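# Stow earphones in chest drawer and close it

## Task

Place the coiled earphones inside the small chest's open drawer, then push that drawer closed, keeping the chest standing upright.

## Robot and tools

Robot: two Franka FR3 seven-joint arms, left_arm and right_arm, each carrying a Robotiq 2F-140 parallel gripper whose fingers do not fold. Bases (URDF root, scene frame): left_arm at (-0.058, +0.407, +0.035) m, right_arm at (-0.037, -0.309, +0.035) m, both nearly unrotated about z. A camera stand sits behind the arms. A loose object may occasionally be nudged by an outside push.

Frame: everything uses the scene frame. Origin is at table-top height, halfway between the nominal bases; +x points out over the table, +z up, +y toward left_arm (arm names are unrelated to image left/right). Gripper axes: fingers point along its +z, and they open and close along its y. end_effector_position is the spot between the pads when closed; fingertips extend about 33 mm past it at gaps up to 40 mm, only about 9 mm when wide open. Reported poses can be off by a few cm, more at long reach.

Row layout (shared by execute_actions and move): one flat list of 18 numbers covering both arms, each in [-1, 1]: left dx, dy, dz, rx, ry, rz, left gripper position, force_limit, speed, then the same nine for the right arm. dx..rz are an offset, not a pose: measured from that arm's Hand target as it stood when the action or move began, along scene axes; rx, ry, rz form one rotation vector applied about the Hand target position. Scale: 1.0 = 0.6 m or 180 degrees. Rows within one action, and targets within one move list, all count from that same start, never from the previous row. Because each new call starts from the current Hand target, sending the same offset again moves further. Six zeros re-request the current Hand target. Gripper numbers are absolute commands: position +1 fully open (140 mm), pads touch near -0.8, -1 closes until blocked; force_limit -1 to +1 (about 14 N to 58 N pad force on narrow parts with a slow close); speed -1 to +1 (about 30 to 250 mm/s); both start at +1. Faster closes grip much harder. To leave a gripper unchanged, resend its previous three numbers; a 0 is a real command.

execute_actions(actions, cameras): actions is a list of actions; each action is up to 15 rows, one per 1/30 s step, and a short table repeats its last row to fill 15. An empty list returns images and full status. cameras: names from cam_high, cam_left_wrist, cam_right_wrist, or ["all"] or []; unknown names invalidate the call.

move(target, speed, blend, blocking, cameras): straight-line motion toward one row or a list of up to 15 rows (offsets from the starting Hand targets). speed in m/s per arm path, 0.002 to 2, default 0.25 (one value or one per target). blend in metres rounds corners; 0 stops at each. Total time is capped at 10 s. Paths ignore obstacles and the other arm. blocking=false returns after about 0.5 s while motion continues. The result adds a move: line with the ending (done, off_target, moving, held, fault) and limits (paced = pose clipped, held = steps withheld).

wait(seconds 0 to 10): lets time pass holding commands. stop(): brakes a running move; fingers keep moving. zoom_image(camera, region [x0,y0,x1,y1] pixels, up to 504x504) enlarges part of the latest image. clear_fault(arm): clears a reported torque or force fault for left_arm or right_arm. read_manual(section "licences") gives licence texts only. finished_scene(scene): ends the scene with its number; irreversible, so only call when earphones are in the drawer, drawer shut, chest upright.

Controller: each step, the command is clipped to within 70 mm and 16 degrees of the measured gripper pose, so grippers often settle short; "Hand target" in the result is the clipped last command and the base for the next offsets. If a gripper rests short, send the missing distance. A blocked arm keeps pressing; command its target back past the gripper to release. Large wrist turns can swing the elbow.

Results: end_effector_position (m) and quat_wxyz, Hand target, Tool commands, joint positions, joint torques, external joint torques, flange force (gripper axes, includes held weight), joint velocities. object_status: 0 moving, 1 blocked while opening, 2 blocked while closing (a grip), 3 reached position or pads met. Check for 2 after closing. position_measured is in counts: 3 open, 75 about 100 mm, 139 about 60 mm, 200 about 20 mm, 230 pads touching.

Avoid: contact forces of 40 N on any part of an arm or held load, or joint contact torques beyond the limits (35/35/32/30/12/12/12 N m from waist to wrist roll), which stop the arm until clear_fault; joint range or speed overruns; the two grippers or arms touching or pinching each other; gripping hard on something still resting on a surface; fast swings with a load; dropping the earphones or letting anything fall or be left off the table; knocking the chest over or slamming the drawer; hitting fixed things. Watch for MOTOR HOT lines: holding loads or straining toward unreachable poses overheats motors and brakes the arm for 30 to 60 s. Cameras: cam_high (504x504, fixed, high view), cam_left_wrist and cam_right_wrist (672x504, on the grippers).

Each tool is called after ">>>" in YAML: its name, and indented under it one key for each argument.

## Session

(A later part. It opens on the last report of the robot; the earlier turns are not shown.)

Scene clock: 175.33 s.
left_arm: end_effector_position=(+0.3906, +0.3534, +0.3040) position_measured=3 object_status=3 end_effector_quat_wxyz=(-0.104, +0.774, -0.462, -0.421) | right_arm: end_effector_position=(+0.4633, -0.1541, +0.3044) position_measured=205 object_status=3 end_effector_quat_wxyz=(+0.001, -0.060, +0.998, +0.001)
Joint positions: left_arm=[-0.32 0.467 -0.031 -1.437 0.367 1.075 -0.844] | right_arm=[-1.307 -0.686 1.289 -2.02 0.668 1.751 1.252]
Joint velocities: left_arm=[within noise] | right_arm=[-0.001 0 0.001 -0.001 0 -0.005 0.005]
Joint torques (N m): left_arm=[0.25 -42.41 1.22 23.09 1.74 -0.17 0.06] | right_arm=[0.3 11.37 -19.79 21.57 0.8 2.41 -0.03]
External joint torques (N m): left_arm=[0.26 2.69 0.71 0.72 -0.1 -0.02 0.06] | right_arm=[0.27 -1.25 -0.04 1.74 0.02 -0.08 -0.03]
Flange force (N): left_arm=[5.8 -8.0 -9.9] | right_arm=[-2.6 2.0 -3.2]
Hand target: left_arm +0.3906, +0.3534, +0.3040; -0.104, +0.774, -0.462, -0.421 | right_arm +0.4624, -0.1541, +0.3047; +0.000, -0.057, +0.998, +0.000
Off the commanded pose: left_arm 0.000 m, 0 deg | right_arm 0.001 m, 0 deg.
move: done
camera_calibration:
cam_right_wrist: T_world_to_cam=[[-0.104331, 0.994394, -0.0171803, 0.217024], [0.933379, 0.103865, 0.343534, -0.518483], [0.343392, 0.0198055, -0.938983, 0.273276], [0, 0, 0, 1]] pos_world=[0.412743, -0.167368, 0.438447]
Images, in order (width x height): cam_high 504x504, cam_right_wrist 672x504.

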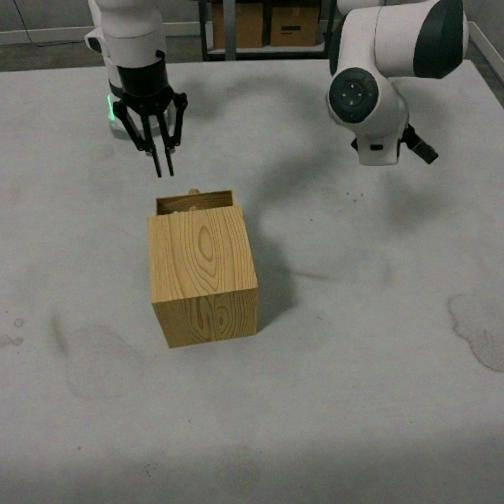

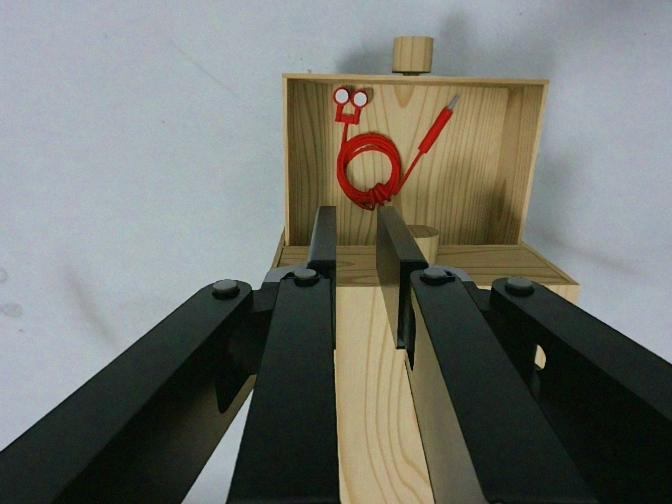

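>>> move:
  target:
    - [0,0,0,0,0,0,1,1,1,-0.2423,0.045,-0.0,0.0157,-0.138,0,-0.6,-1,-1]
    - [0,0,0,0,0,0,1,1,1,-0.2423,0.045,-0.0745,0.0157,-0.138,0,-0.79,-1,0]
  speed: 0.15
  blend: [0.03,0]
  cameras: ["cam_right_wrist","cam_high"]

Scene clock: 207.90 s.
left_arm: end_effector_position=(+0.3906, +0.3534, +0.3040) position_measured=3 object_status=3 end_effector_quat_wxyz=(-0.104, +0.774, -0.462, -0.421) | right_arm: end_effector_position=(+0.3159, -0.1263, +0.2593) position_measured=228 object_status=3 end_effector_quat_wxyz=(+0.214, -0.059, +0.975, +0.012)
Joint positions: left_arm=[-0.32 0.467 -0.031 -1.437 0.367 1.075 -0.844] | right_arm=[-0.465 -1.4 0.983 -2.842 1.095 1.983 1.24]
Joint torques (N m): left_arm=[0.21 -42.38 1.27 23.1 1.74 -0.18 0.1] | right_arm=[-0.24 9.83 -17.45 15.16 1.27 3.49 -0.03]
External joint torques (N m): left_arm=[0.12 2.98 0.67 0.59 -0.12 -0.03 0.1] | right_arm=[-0.23 -1.11 0.56 0.96 0.31 0.21 -0.02]
Flange force (N): left_arm=[6.3 -8.2 -10.1] | right_arm=[-0.7 2.3 1.1]
Hand target: left_arm +0.3906, +0.3534, +0.3040; -0.104, +0.774, -0.462, -0.421 | right_arm +0.3170, -0.1271, +0.2600; +0.216, -0.056, +0.975, +0.012
Off the commanded pose: left_arm 0.000 m, 0 deg | right_arm 0.001 m, 0 deg.
move: done; blend cut to 0.0223 m at target 1
camera_calibration:
cam_right_wrist: T_world_to_cam=[[-0.0981681, 0.995089, -0.0126869, 0.170157], [0.706527, 0.0786674, 0.703301, -0.393061], [0.700845, 0.060078, -0.710779, 0.114008], [0, 0, 0, 1]] pos_world=[0.21451, -0.14525, 0.359633]
Images, in order (width x height): cam_high 504x504, cam_right_wrist 672x504.

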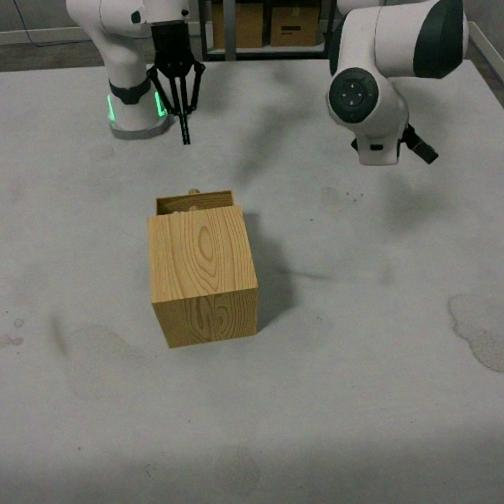

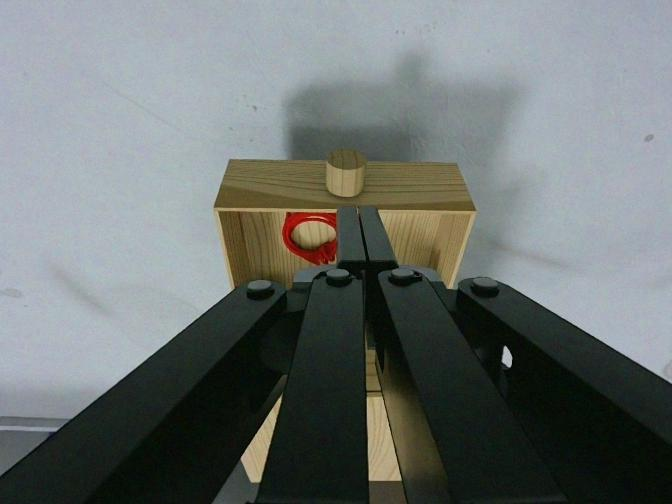

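>>> move:
  target: [0,0,0,0,0,0,1,1,1,0,0,-0.2217,0,0,0,-0.79,-1,0]
  speed: 0.12
  cameras: ["cam_right_wrist","cam_high"]

>>> zoom_image:
  camera: "cam_high"
  region: [120, 130, 270, 280]

Scene clock: 222.20 s.
left_arm: end_effector_position=(+0.3906, +0.3534, +0.3040) position_measured=3 object_status=3 end_effector_quat_wxyz=(-0.104, +0.774, -0.462, -0.421) | right_arm: end_effector_position=(+0.3155, -0.1271, +0.1260) position_measured=228 object_status=3 end_effector_quat_wxyz=(+0.213, -0.052, +0.975, +0.013)
Joint positions: left_arm=[-0.32 0.467 -0.031 -1.437 0.367 1.075 -0.844] | right_arm=[-0.468 -1.327 1.464 -2.947 1.594 2.19 1.157]
Joint velocities: left_arm=[within noise] | right_arm=[-0.001 -0.002 0.001 0.001 0 0.001 -0.007]
Joint torques (N m): left_arm=[0.22 -42.38 1.22 23.09 1.75 -0.17 0.06] | right_arm=[-0.34 10.37 -18.2 6.44 1.13 3.51 -0.46]
External joint torques (N m): left_arm=[0.18 2.81 0.66 0.67 -0.1 -0.02 0.06] | right_arm=[-0.33 -0.5 0.46 1.21 0.27 0.26 -0.45]
Flange force (N): left_arm=[6.0 -8.0 -10.0] | right_arm=[-4.2 0.5 6.3]
Hand target: left_arm +0.3906, +0.3534, +0.3040; -0.104, +0.774, -0.462, -0.421 | right_arm +0.3170, -0.1271, +0.1269; +0.216, -0.056, +0.975, +0.012
Off the commanded pose: left_arm 0.000 m, 0 deg | right_arm 0.002 m, 1 deg.
move: done
camera_calibration:
cam_right_wrist: T_world_to_cam=[[-0.0845201, 0.996395, -0.00724426, 0.164353], [0.708287, 0.0651915, 0.702908, -0.301154], [0.700846, 0.0542788, -0.711244, 0.0189315], [0, 0, 0, 1]] pos_world=[0.213927, -0.145155, 0.226339]
Images, in order (width x height): cam_high 504x504, cam_right_wrist 672x504.

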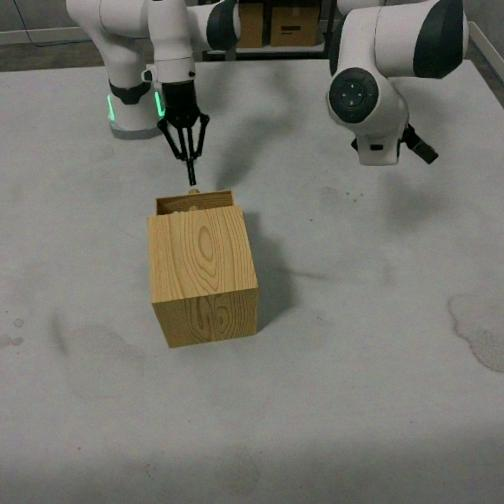

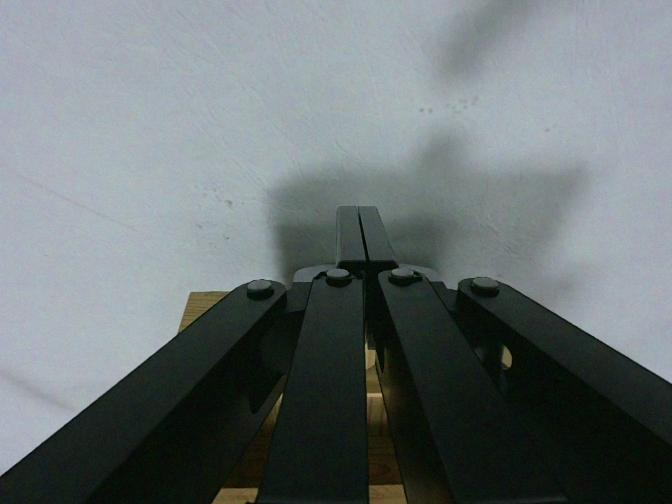

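Scaled by 3.360 from the camera's 504x504 image, which has a finer 720x720 frame.

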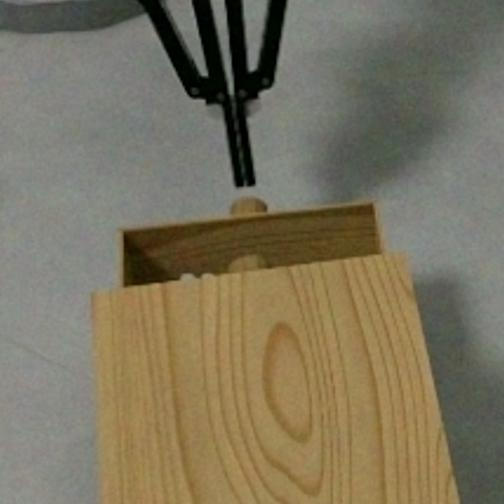

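>>> move:
  target: [0,0,0,0,0,0,1,1,1,0.0745,0.0085,0,0,0,0,-0.79,-1,0]
  speed: 0.05
  cameras: ["cam_right_wrist","cam_high"]

>>> zoom_image:
  camera: "cam_high"
  region: [120, 130, 270, 280]

Scene clock: 229.43 s.
left_arm: end_effector_position=(+0.3906, +0.3534, +0.3040) position_measured=3 object_status=3 end_effector_quat_wxyz=(-0.104, +0.774, -0.462, -0.421) | right_arm: end_effector_position=(+0.3622, -0.1236, +0.1279) position_measured=228 object_status=3 end_effector_quat_wxyz=(+0.217, -0.052, +0.975, +0.010)
Joint positions: left_arm=[-0.32 0.467 -0.031 -1.437 0.367 1.075 -0.844] | right_arm=[-0.683 -1.307 1.492 -2.821 1.626 2.19 1.054]
Joint velocities: left_arm=[within noise] | right_arm=[0 0 0 0 -0.001 0 -0.006]
Joint torques (N m): left_arm=[0.24 -42.42 1.26 23.12 1.75 -0.17 0.08] | right_arm=[-0.3 12.73 -20.82 7.04 1.29 3.16 -0.49]
External joint torques (N m): left_arm=[0.13 3 0.65 0.61 -0.11 -0.02 0.08] | right_arm=[-0.27 0.33 0.51 1.69 0.42 -0.07 -0.48]
Flange force (N): left_arm=[6.3 -8.2 -10.2] | right_arm=[-5.0 0.3 7.2]
Hand target: left_arm +0.3906, +0.3534, +0.3040; -0.104, +0.774, -0.462, -0.421 | right_arm +0.3617, -0.1220, +0.1269; +0.216, -0.056, +0.975, +0.012
Off the commanded pose: left_arm 0.000 m, 0 deg | right_arm 0.002 m, 0 deg.
move: done
camera_calibration:
cam_right_wrist: T_world_to_cam=[[-0.0829804, 0.996474, -0.0123977, 0.16493], [0.702423, 0.0673094, 0.708569, -0.334227], [0.706906, 0.0500889, -0.705532, -0.0160675], [0, 0, 0, 1]] pos_world=[0.259813, -0.141047, 0.227532]
Images, in order (width x height): cam_high 504x504, cam_right_wrist 672x504.

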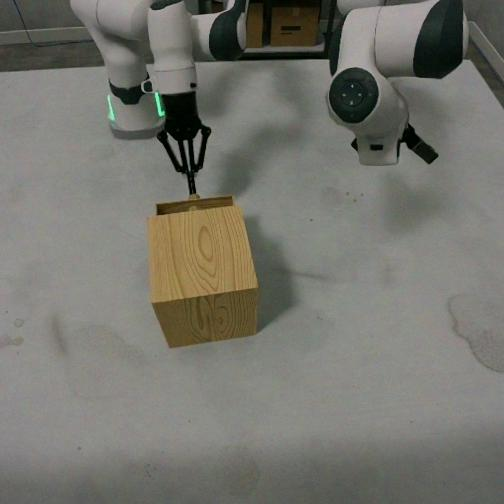

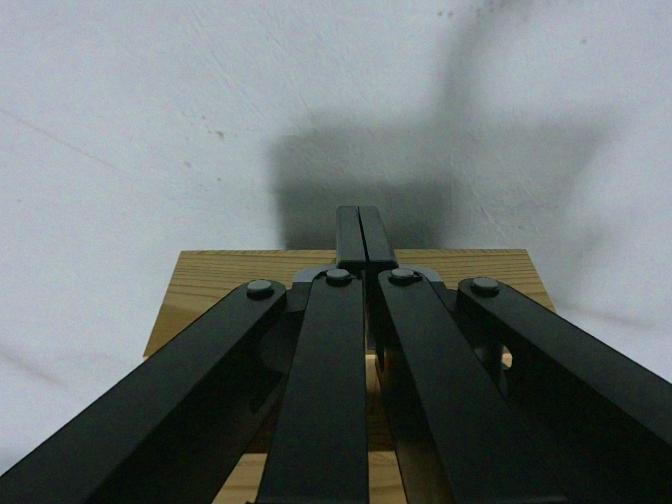

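Scaled by 3.360 from the camera's 504x504 image, which has a finer 720x720 frame.

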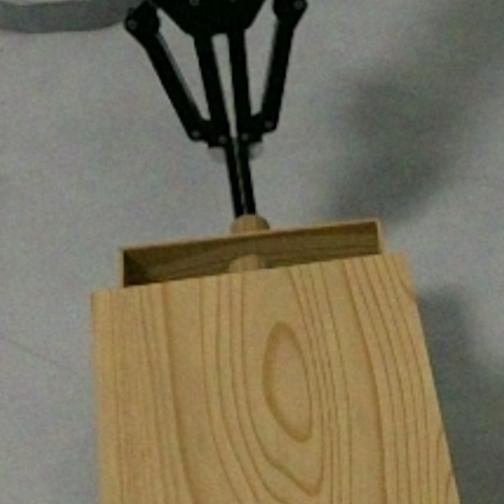

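>>> move:
  target: [0,0,0,0,0,0,1,1,1,0.116,0.0132,0,0,0,0,-0.79,-1,0]
  speed: 0.04
  cameras: ["cam_right_wrist","cam_high"]

>>> zoom_image:
  camera: "cam_high"
  region: [120, 130, 270, 280]

Scene clock: 236.77 s.
left_arm: end_effector_position=(+0.3906, +0.3534, +0.3040) position_measured=3 object_status=3 end_effector_quat_wxyz=(-0.104, +0.774, -0.462, -0.421) | right_arm: end_effector_position=(+0.4317, -0.1157, +0.1279) position_measured=228 object_status=3 end_effector_quat_wxyz=(+0.217, -0.052, +0.975, +0.010)
Joint positions: left_arm=[-0.32 0.467 -0.031 -1.437 0.367 1.075 -0.844] | right_arm=[-0.963 -1.278 1.539 -2.622 1.643 2.186 0.967]
Joint velocities: left_arm=[within noise] | right_arm=[0 0 0 0 0 0 -0.007]
Joint torques (N m): left_arm=[0.24 -42.36 1.27 23.11 1.74 -0.17 0.08] | right_arm=[-0.27 15.82 -24.33 7.43 1.21 3.08 -0.28]
External joint torques (N m): left_arm=[0.29 2.99 0.77 0.62 -0.1 -0.02 0.07] | right_arm=[-0.38 0.14 0.65 1.5 0.33 -0.09 -0.26]
Flange force (N): left_arm=[6.2 -8.4 -10.1] | right_arm=[-4.3 0.4 5.9]
Hand target: left_arm +0.3906, +0.3534, +0.3040; -0.104, +0.774, -0.462, -0.421 | right_arm +0.4313, -0.1141, +0.1269; +0.216, -0.056, +0.975, +0.012
Off the commanded pose: left_arm 0.000 m, 0 deg | right_arm 0.002 m, 0 deg.
move: done
camera_calibration:
cam_right_wrist: T_world_to_cam=[[-0.0831173, 0.996458, -0.012802, 0.162959], [0.702546, 0.0677026, 0.708411, -0.383529], [0.706768, 0.0498872, -0.705684, -0.0655407], [0, 0, 0, 1]] pos_world=[0.329314, -0.133146, 0.227532]
Images, in order (width x height): cam_high 504x504, cam_right_wrist 672x504.

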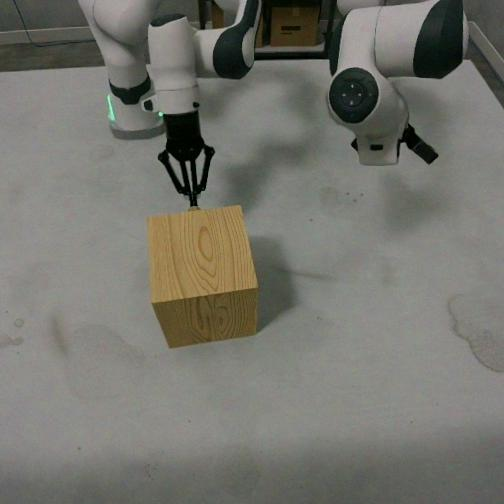

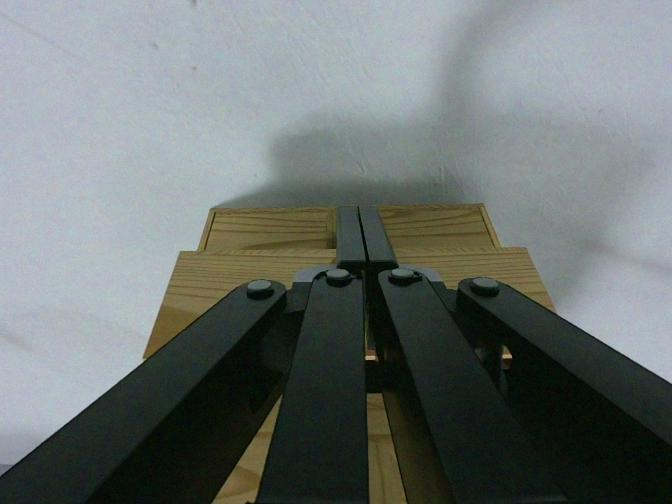

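Scaled by 3.360 from the camera's 504x504 image, which has a finer 720x720 frame.

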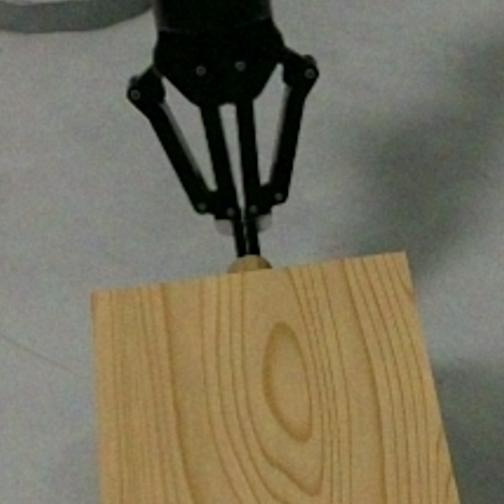

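>>> move:
  target: [0,0,0,0,0,0,1,1,1,0.03,0.0034,0,0,0,0,-0.79,-1,0]
  speed: 0.03
  cameras: ["cam_right_wrist"]

>>> move:
  target: [0,0,0,0,0,0,1,1,1,0.01,0.0011,0,0,0,0,-0.79,-1,0]
  speed: 0.02
  cameras: ["cam_right_wrist"]

Scene clock: 245.77 s.
left_arm: end_effector_position=(+0.3906, +0.3534, +0.3040) position_measured=3 object_status=3 end_effector_quat_wxyz=(-0.104, +0.774, -0.462, -0.421) | right_arm: end_effector_position=(+0.4496, -0.1135, +0.1278) position_measured=228 object_status=3 end_effector_quat_wxyz=(+0.217, -0.052, +0.975, +0.010)
Joint positions: left_arm=[-0.32 0.467 -0.031 -1.437 0.367 1.075 -0.844] | right_arm=[-1.027 -1.273 1.552 -2.57 1.643 2.184 0.956]
Joint torques (N m): left_arm=[0.24 -42.39 1.3 23.1 1.74 -0.17 0.05] | right_arm=[-0.82 16.82 -25.24 6.97 1.17 3.09 -0.49]
External joint torques (N m): left_arm=[0.37 2.78 0.85 0.69 -0.11 -0.03 0.05] | right_arm=[-0.77 0.13 0.63 1.06 0.29 -0.08 -0.48]
Flange force (N): left_arm=[5.9 -8.2 -9.9] | right_arm=[-4.4 -1.2 6.1]
Hand target: left_arm +0.3906, +0.3534, +0.3040; -0.104, +0.774, -0.462, -0.421 | right_arm +0.4493, -0.1120, +0.1269; +0.216, -0.056, +0.975, +0.012
Off the commanded pose: left_arm 0.000 m, 0 deg | right_arm 0.002 m, 0 deg.
move: done
camera_calibration:
cam_right_wrist: T_world_to_cam=[[-0.0834088, 0.996434, -0.0127714, 0.162345], [0.702767, 0.0679035, 0.708172, -0.39618], [0.706513, 0.0500925, -0.705925, -0.0782022], [0, 0, 0, 1]] pos_world=[0.347214, -0.130946, 0.227432]
Images, in order (width x height): cam_right_wrist 672x504.

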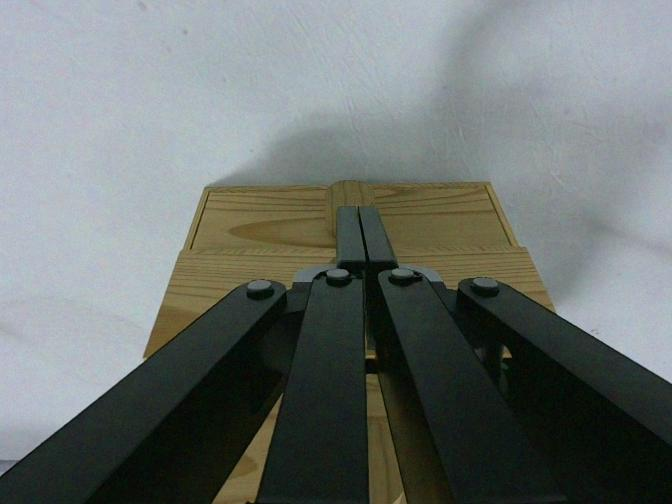

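Scene clock: 246.53 s.
left_arm: end_effector_position=(+0.3906, +0.3534, +0.3040) position_measured=3 object_status=3 end_effector_quat_wxyz=(-0.104, +0.774, -0.462, -0.421) | right_arm: end_effector_position=(+0.4556, -0.1128, +0.1277) position_measured=228 object_status=3 end_effector_quat_wxyz=(+0.217, -0.052, +0.975, +0.010)
Joint positions: left_arm=[-0.32 0.467 -0.031 -1.437 0.367 1.075 -0.844] | right_arm=[-1.048 -1.272 1.556 -2.552 1.643 2.184 0.952]
Joint torques (N m): left_arm=[0.24 -42.37 1.27 23.13 1.74 -0.17 0.1] | right_arm=[-1.09 16.73 -25.65 7.55 1.11 3.09 -0.45]
External joint torques (N m): left_arm=[0.3 2.79 0.77 0.73 -0.11 -0.02 0.09] | right_arm=[-1.17 -0.28 0.55 1.48 0.22 -0.09 -0.44]
Flange force (N): left_arm=[5.9 -8.3 -10.2] | right_arm=[-6.6 -1.0 7.0]
Hand target: left_arm +0.3906, +0.3534, +0.3040; -0.104, +0.774, -0.462, -0.421 | right_arm +0.4553, -0.1114, +0.1269; +0.216, -0.056, +0.975, +0.012
Off the commanded pose: left_arm 0.000 m, 0 deg | right_arm 0.002 m, 0 deg.
move: done
camera_calibration:
cam_right_wrist: T_world_to_cam=[[-0.0840545, 0.996378, -0.0128401, 0.162483], [0.702749, 0.0684096, 0.708142, -0.400286], [0.706455, 0.0504991, -0.705954, -0.0824615], [0, 0, 0, 1]] pos_world=[0.353213, -0.130346, 0.227332]
Images, in order (width x height): cam_right_wrist 672x504.

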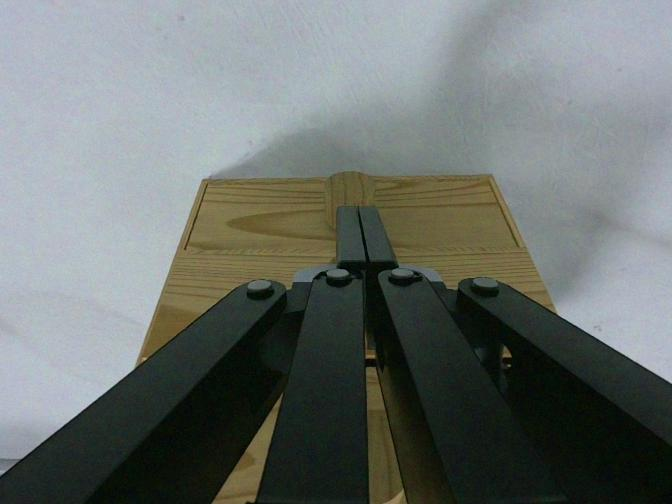

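>>> move:
  target: [0,0,0,0,0,0,1,1,1,0.0083,0.0009,0,0,0,0,-0.79,-1,0]
  speed: 0.02
  cameras: ["cam_right_wrist"]

>>> zoom_image:
  camera: "cam_right_wrist"
  region: [120, 160, 570, 370]

Scene clock: 252.50 s.
left_arm: end_effector_position=(+0.3906, +0.3534, +0.3040) position_measured=3 object_status=3 end_effector_quat_wxyz=(-0.104, +0.774, -0.462, -0.421) | right_arm: end_effector_position=(+0.4606, -0.1122, +0.1277) position_measured=228 object_status=3 end_effector_quat_wxyz=(+0.217, -0.052, +0.975, +0.010)
Joint positions: left_arm=[-0.32 0.467 -0.031 -1.437 0.367 1.075 -0.844] | right_arm=[-1.066 -1.271 1.56 -2.538 1.643 2.184 0.949]
Joint torques (N m): left_arm=[0.24 -42.38 1.26 23.1 1.74 -0.17 0.08] | right_arm=[0.15 17.42 -25.97 7.13 1.01 3.07 -0.46]
External joint torques (N m): left_arm=[0.11 2.79 0.63 0.7 -0.11 -0.01 0.08] | right_arm=[0.17 0.04 0.38 1.15 0.13 -0.09 -0.45]
Flange force (N): left_arm=[6.1 -8.0 -10.2] | right_arm=[-2.2 0.2 2.9]
Hand target: left_arm +0.3906, +0.3534, +0.3040; -0.104, +0.774, -0.462, -0.421 | right_arm +0.4603, -0.1108, +0.1269; +0.216, -0.056, +0.975, +0.012
Off the commanded pose: left_arm 0.000 m, 0 deg | right_arm 0.002 m, 0 deg.
move: done
camera_calibration:
cam_right_wrist: T_world_to_cam=[[-0.0843326, 0.996357, -0.01271, 0.162372], [0.702624, 0.0685056, 0.708256, -0.403809], [0.706546, 0.0507987, -0.705841, -0.0860427], [0, 0, 0, 1]] pos_world=[0.358213, -0.129747, 0.227332]
Images, in order (width x height): cam_right_wrist 672x504.

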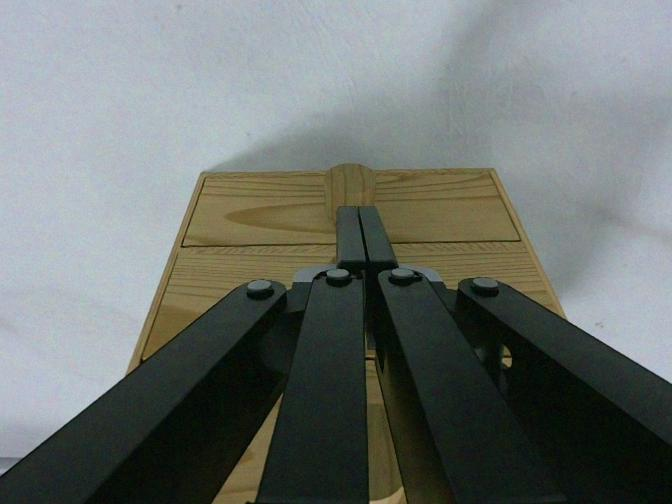

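Scaled by 1.120 from the camera's 672x504 image, which has a finer 960x720 frame.

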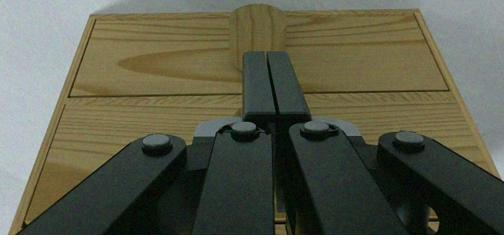

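>>> move:
  target: [0,0,0,0,0,0,1,1,1,0.005,0.0006,0,0,0,0,-0.79,-1,0]
  speed: 0.02
  cameras: ["cam_right_wrist"]

>>> zoom_image:
  camera: "cam_right_wrist"
  region: [120, 160, 570, 370]

Scene clock: 259.17 s.
left_arm: end_effector_position=(+0.3906, +0.3534, +0.3040) position_measured=3 object_status=3 end_effector_quat_wxyz=(-0.104, +0.774, -0.462, -0.421) | right_arm: end_effector_position=(+0.4630, -0.1122, +0.1275) position_measured=228 object_status=3 end_effector_quat_wxyz=(+0.217, -0.052, +0.975, +0.010)
Joint positions: left_arm=[-0.32 0.467 -0.031 -1.437 0.367 1.075 -0.844] | right_arm=[-1.075 -1.271 1.562 -2.53 1.643 2.183 0.948]
Joint velocities: left_arm=[within noise] | right_arm=[-0.001 0 0.001 -0.002 -0.001 -0.003 -0.001]
Joint torques (N m): left_arm=[0.24 -42.38 1.29 23.13 1.74 -0.17 0.05] | right_arm=[0.01 17.41 -25.77 8.55 1.3 3.13 -0.39]
External joint torques (N m): left_arm=[0.12 2.92 0.67 0.68 -0.11 -0.01 0.05] | right_arm=[-0.02 -0.11 0.66 2.53 0.42 -0.02 -0.38]
Flange force (N): left_arm=[6.3 -8.2 -10.3] | right_arm=[-5.8 1.5 6.6]
Hand target: left_arm +0.3906, +0.3534, +0.3040; -0.104, +0.774, -0.462, -0.421 | right_arm +0.4633, -0.1105, +0.1269; +0.216, -0.056, +0.975, +0.012
Off the commanded pose: left_arm 0.000 m, 0 deg | right_arm 0.002 m, 0 deg.
move: done
camera_calibration:
cam_right_wrist: T_world_to_cam=[[-0.0839141, 0.996398, -0.0122112, 0.162332], [0.703286, 0.0679015, 0.707657, -0.405748], [0.705938, 0.0507945, -0.70645, -0.0875938], [0, 0, 0, 1]] pos_world=[0.360815, -0.129747, 0.227232]
Images, in order (width x height): cam_right_wrist 672x504.

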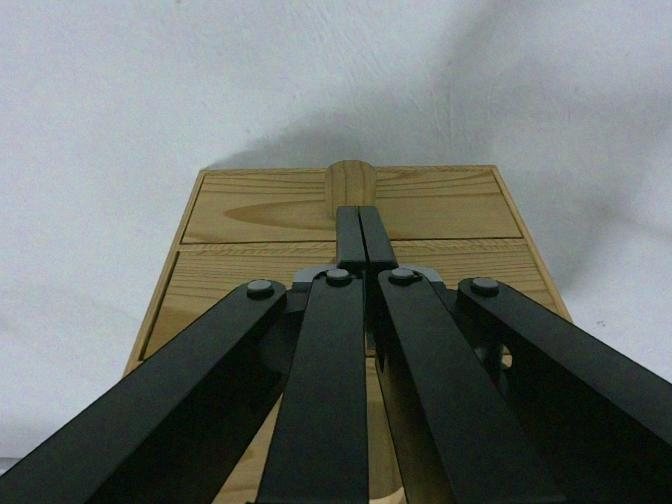

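Scaled by 1.120 from the camera's 672x504 image, which has a finer 960x720 frame.

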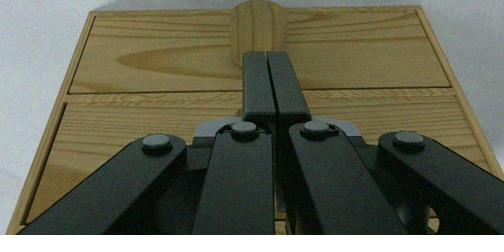

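>>> move:
  target: [0,0,0,0,0,0,1,1,1,0.005,0.0006,0,0,0,0,-0.79,-1,0]
  speed: 0.02
  cameras: ["cam_right_wrist"]

>>> zoom_image:
  camera: "cam_right_wrist"
  region: [120, 160, 570, 370]

Scene clock: 265.77 s.
left_arm: end_effector_position=(+0.3906, +0.3534, +0.3040) position_measured=3 object_status=3 end_effector_quat_wxyz=(-0.104, +0.774, -0.462, -0.421) | right_arm: end_effector_position=(+0.4638, -0.1120, +0.1268) position_measured=228 object_status=3 end_effector_quat_wxyz=(+0.214, -0.052, +0.975, +0.012)
Joint positions: left_arm=[-0.32 0.467 -0.031 -1.437 0.367 1.075 -0.844] | right_arm=[-1.083 -1.271 1.562 -2.525 1.641 2.175 0.947]
Joint velocities: left_arm=[within noise] | right_arm=[-0.003 0 -0.001 0.002 0.001 -0.003 0]
Joint torques (N m): left_arm=[0.22 -42.42 1.26 23.13 1.75 -0.18 0.08] | right_arm=[-3.14 16.59 -24.32 11.38 2.15 4.12 -0.42]
External joint torques (N m): left_arm=[0.35 2.94 0.82 0.63 -0.1 -0.03 0.08] | right_arm=[-3.07 -1.1 2.34 5.36 1.25 0.96 -0.41]
Flange force (N): left_arm=[6.1 -8.4 -10.0] | right_arm=[-19.2 1.2 24.7]
Hand target: left_arm +0.3906, +0.3534, +0.3040; -0.104, +0.774, -0.462, -0.421 | right_arm +0.4663, -0.1101, +0.1269; +0.216, -0.056, +0.975, +0.012
Off the commanded pose: left_arm 0.000 m, 0 deg | right_arm 0.003 m, 0 deg.
move: done
camera_calibration:
cam_right_wrist: T_world_to_cam=[[-0.0843876, 0.996387, -0.00958797, 0.162118], [0.707471, 0.0666887, 0.703589, -0.407273], [0.701686, 0.052591, -0.710543, -0.0859499], [0, 0, 0, 1]] pos_world=[0.362125, -0.129851, 0.227036]
Images, in order (width x height): cam_right_wrist 672x504.

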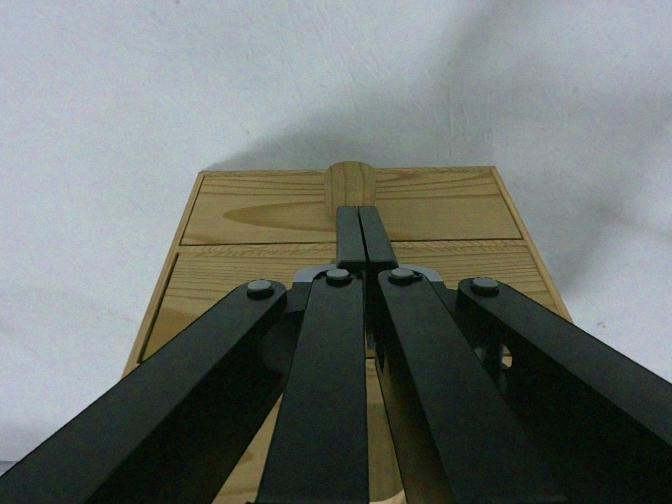

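Scaled by 1.120 from the camera's 672x504 image, which has a finer 960x720 frame.

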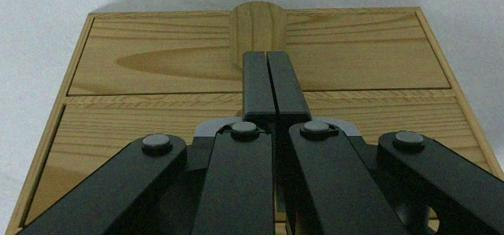

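Hard stop reached. Back off.

>>> move:
  target: [0,0,0,0,0,0,1,1,1,-0.16,-0.018,0,0,0,0,-0.79,-1,0]
  speed: 0.12
  cameras: ["cam_right_wrist","cam_high"]

>>> zoom_image:
  camera: "cam_high"
  region: [120, 130, 270, 280]

>>> move:
  target: [0,0,0,0,0,0,1,1,1,-0.05,-0.005,0.15,0,0,0,-0.79,-1,0]
  speed: 0.15
  cameras: ["cam_right_wrist","cam_high"]

Scene clock: 274.93 s.
left_arm: end_effector_position=(+0.3906, +0.3534, +0.3040) position_measured=3 object_status=3 end_effector_quat_wxyz=(-0.104, +0.774, -0.462, -0.421) | right_arm: end_effector_position=(+0.3696, -0.1195, +0.1258) position_measured=228 object_status=3 end_effector_quat_wxyz=(+0.214, -0.059, +0.975, +0.013)
Joint positions: left_arm=[-0.32 0.467 -0.031 -1.437 0.367 1.075 -0.844] | right_arm=[-0.723 -1.296 1.499 -2.794 1.635 2.185 1.022]
Joint velocities: left_arm=[within noise] | right_arm=[0.001 0 0.001 -0.001 0.001 0 0.006]
Joint torques (N m): left_arm=[0.19 -42.35 1.28 23.11 1.75 -0.16 0.08] | right_arm=[0.77 11.79 -22.08 5.96 0.53 3.41 -0.01]
External joint torques (N m): left_arm=[0.22 3.08 0.76 0.57 -0.1 -0.02 0.08] | right_arm=[0.82 -0.99 -0.24 0.48 -0.35 0.21 0]
Flange force (N): left_arm=[6.4 -8.4 -10.1] | right_arm=[1.5 2.1 -3.8]
Hand target: left_arm +0.3906, +0.3534, +0.3040; -0.104, +0.774, -0.462, -0.421 | right_arm +0.3703, -0.1209, +0.1269; +0.216, -0.056, +0.975, +0.012
Off the commanded pose: left_arm 0.000 m, 0 deg | right_arm 0.002 m, 0 deg.
move: done
camera_calibration:
cam_right_wrist: T_world_to_cam=[[-0.098759, 0.995067, -0.00942956, 0.16678], [0.70609, 0.0767492, 0.703951, -0.33777], [0.701202, 0.0628634, -0.710186, -0.0187415], [0, 0, 0, 1]] pos_world=[0.268109, -0.138856, 0.226036]
Images, in order (width x height): cam_high 504x504, cam_right_wrist 672x504.

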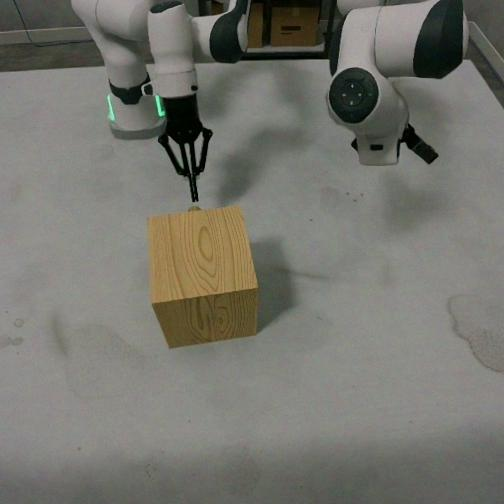

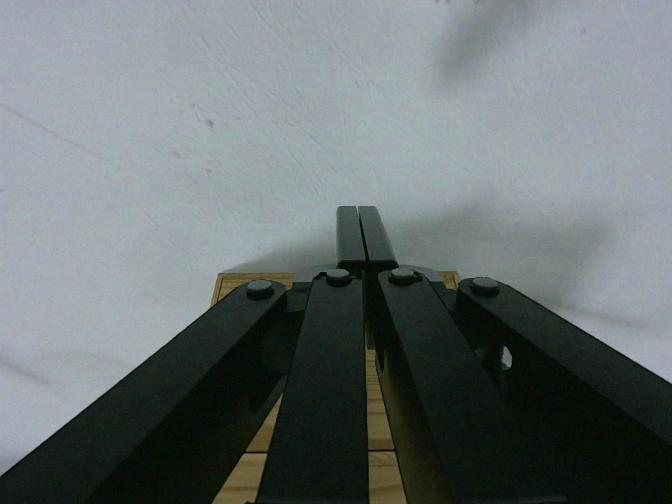

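Scaled by 3.360 from the camera's 504x504 image, which has a finer 720x720 frame.

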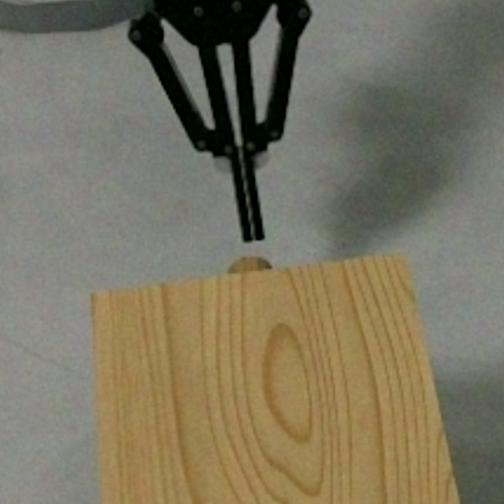

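Scene clock: 276.70 s.
left_arm: end_effector_position=(+0.3906, +0.3534, +0.3040) position_measured=3 object_status=3 end_effector_quat_wxyz=(-0.104, +0.774, -0.462, -0.421) | right_arm: end_effector_position=(+0.3412, -0.1239, +0.2171) position_measured=228 object_status=3 end_effector_quat_wxyz=(+0.217, -0.059, +0.974, +0.012)
Joint positions: left_arm=[-0.32 0.467 -0.031 -1.437 0.367 1.075 -0.844] | right_arm=[-0.558 -1.366 1.158 -2.837 1.287 2.055 1.159]
Joint velocities: left_arm=[within noise] | right_arm=[0 0 0.001 0.001 -0.001 0 0.008]
Joint torques (N m): left_arm=[0.23 -42.34 1.25 23.12 1.75 -0.18 0.08] | right_arm=[0.81 10.42 -20.04 12.44 0.63 3.07 0]
External joint torques (N m): left_arm=[0.15 3.05 0.65 0.61 -0.11 -0.02 0.08] | right_arm=[0.82 -0.79 -0.29 1.03 -0.34 -0.2 0.01]
Flange force (N): left_arm=[6.4 -8.3 -10.3] | right_arm=[1.5 2.1 -4.7]
Hand target: left_arm +0.3906, +0.3534, +0.3040; -0.104, +0.774, -0.462, -0.421 | right_arm +0.3403, -0.1239, +0.2169; +0.216, -0.056, +0.975, +0.012
Off the commanded pose: left_arm 0.000 m, 0 deg | right_arm 0.001 m, 0 deg.
move: done
camera_calibration:
cam_right_wrist: T_world_to_cam=[[-0.0969449, 0.995208, -0.0127599, 0.169287], [0.702078, 0.0774665, 0.707874, -0.381015], [0.70547, 0.0596662, -0.706224, 0.0635228], [0, 0, 0, 1]] pos_world=[0.2391, -0.14275, 0.316732]
Images, in order (width x height): cam_high 504x504, cam_right_wrist 672x504.

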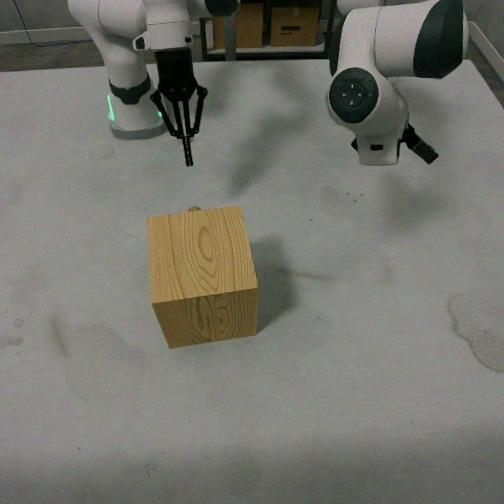

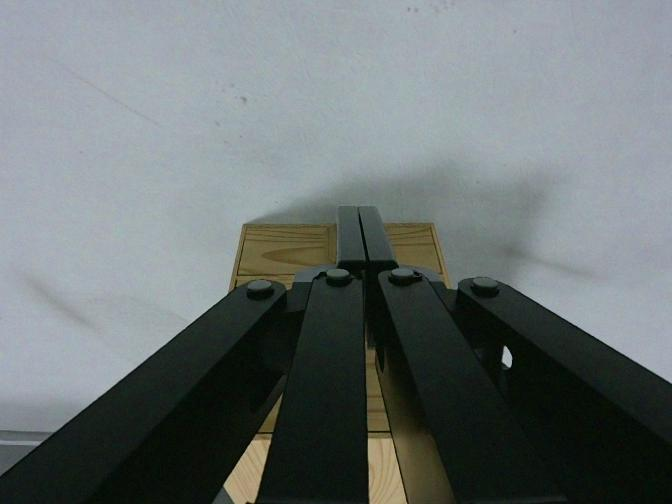

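Closed and stable.

>>> finished_scene:
  scene: 2

The scene is finished: the task was done.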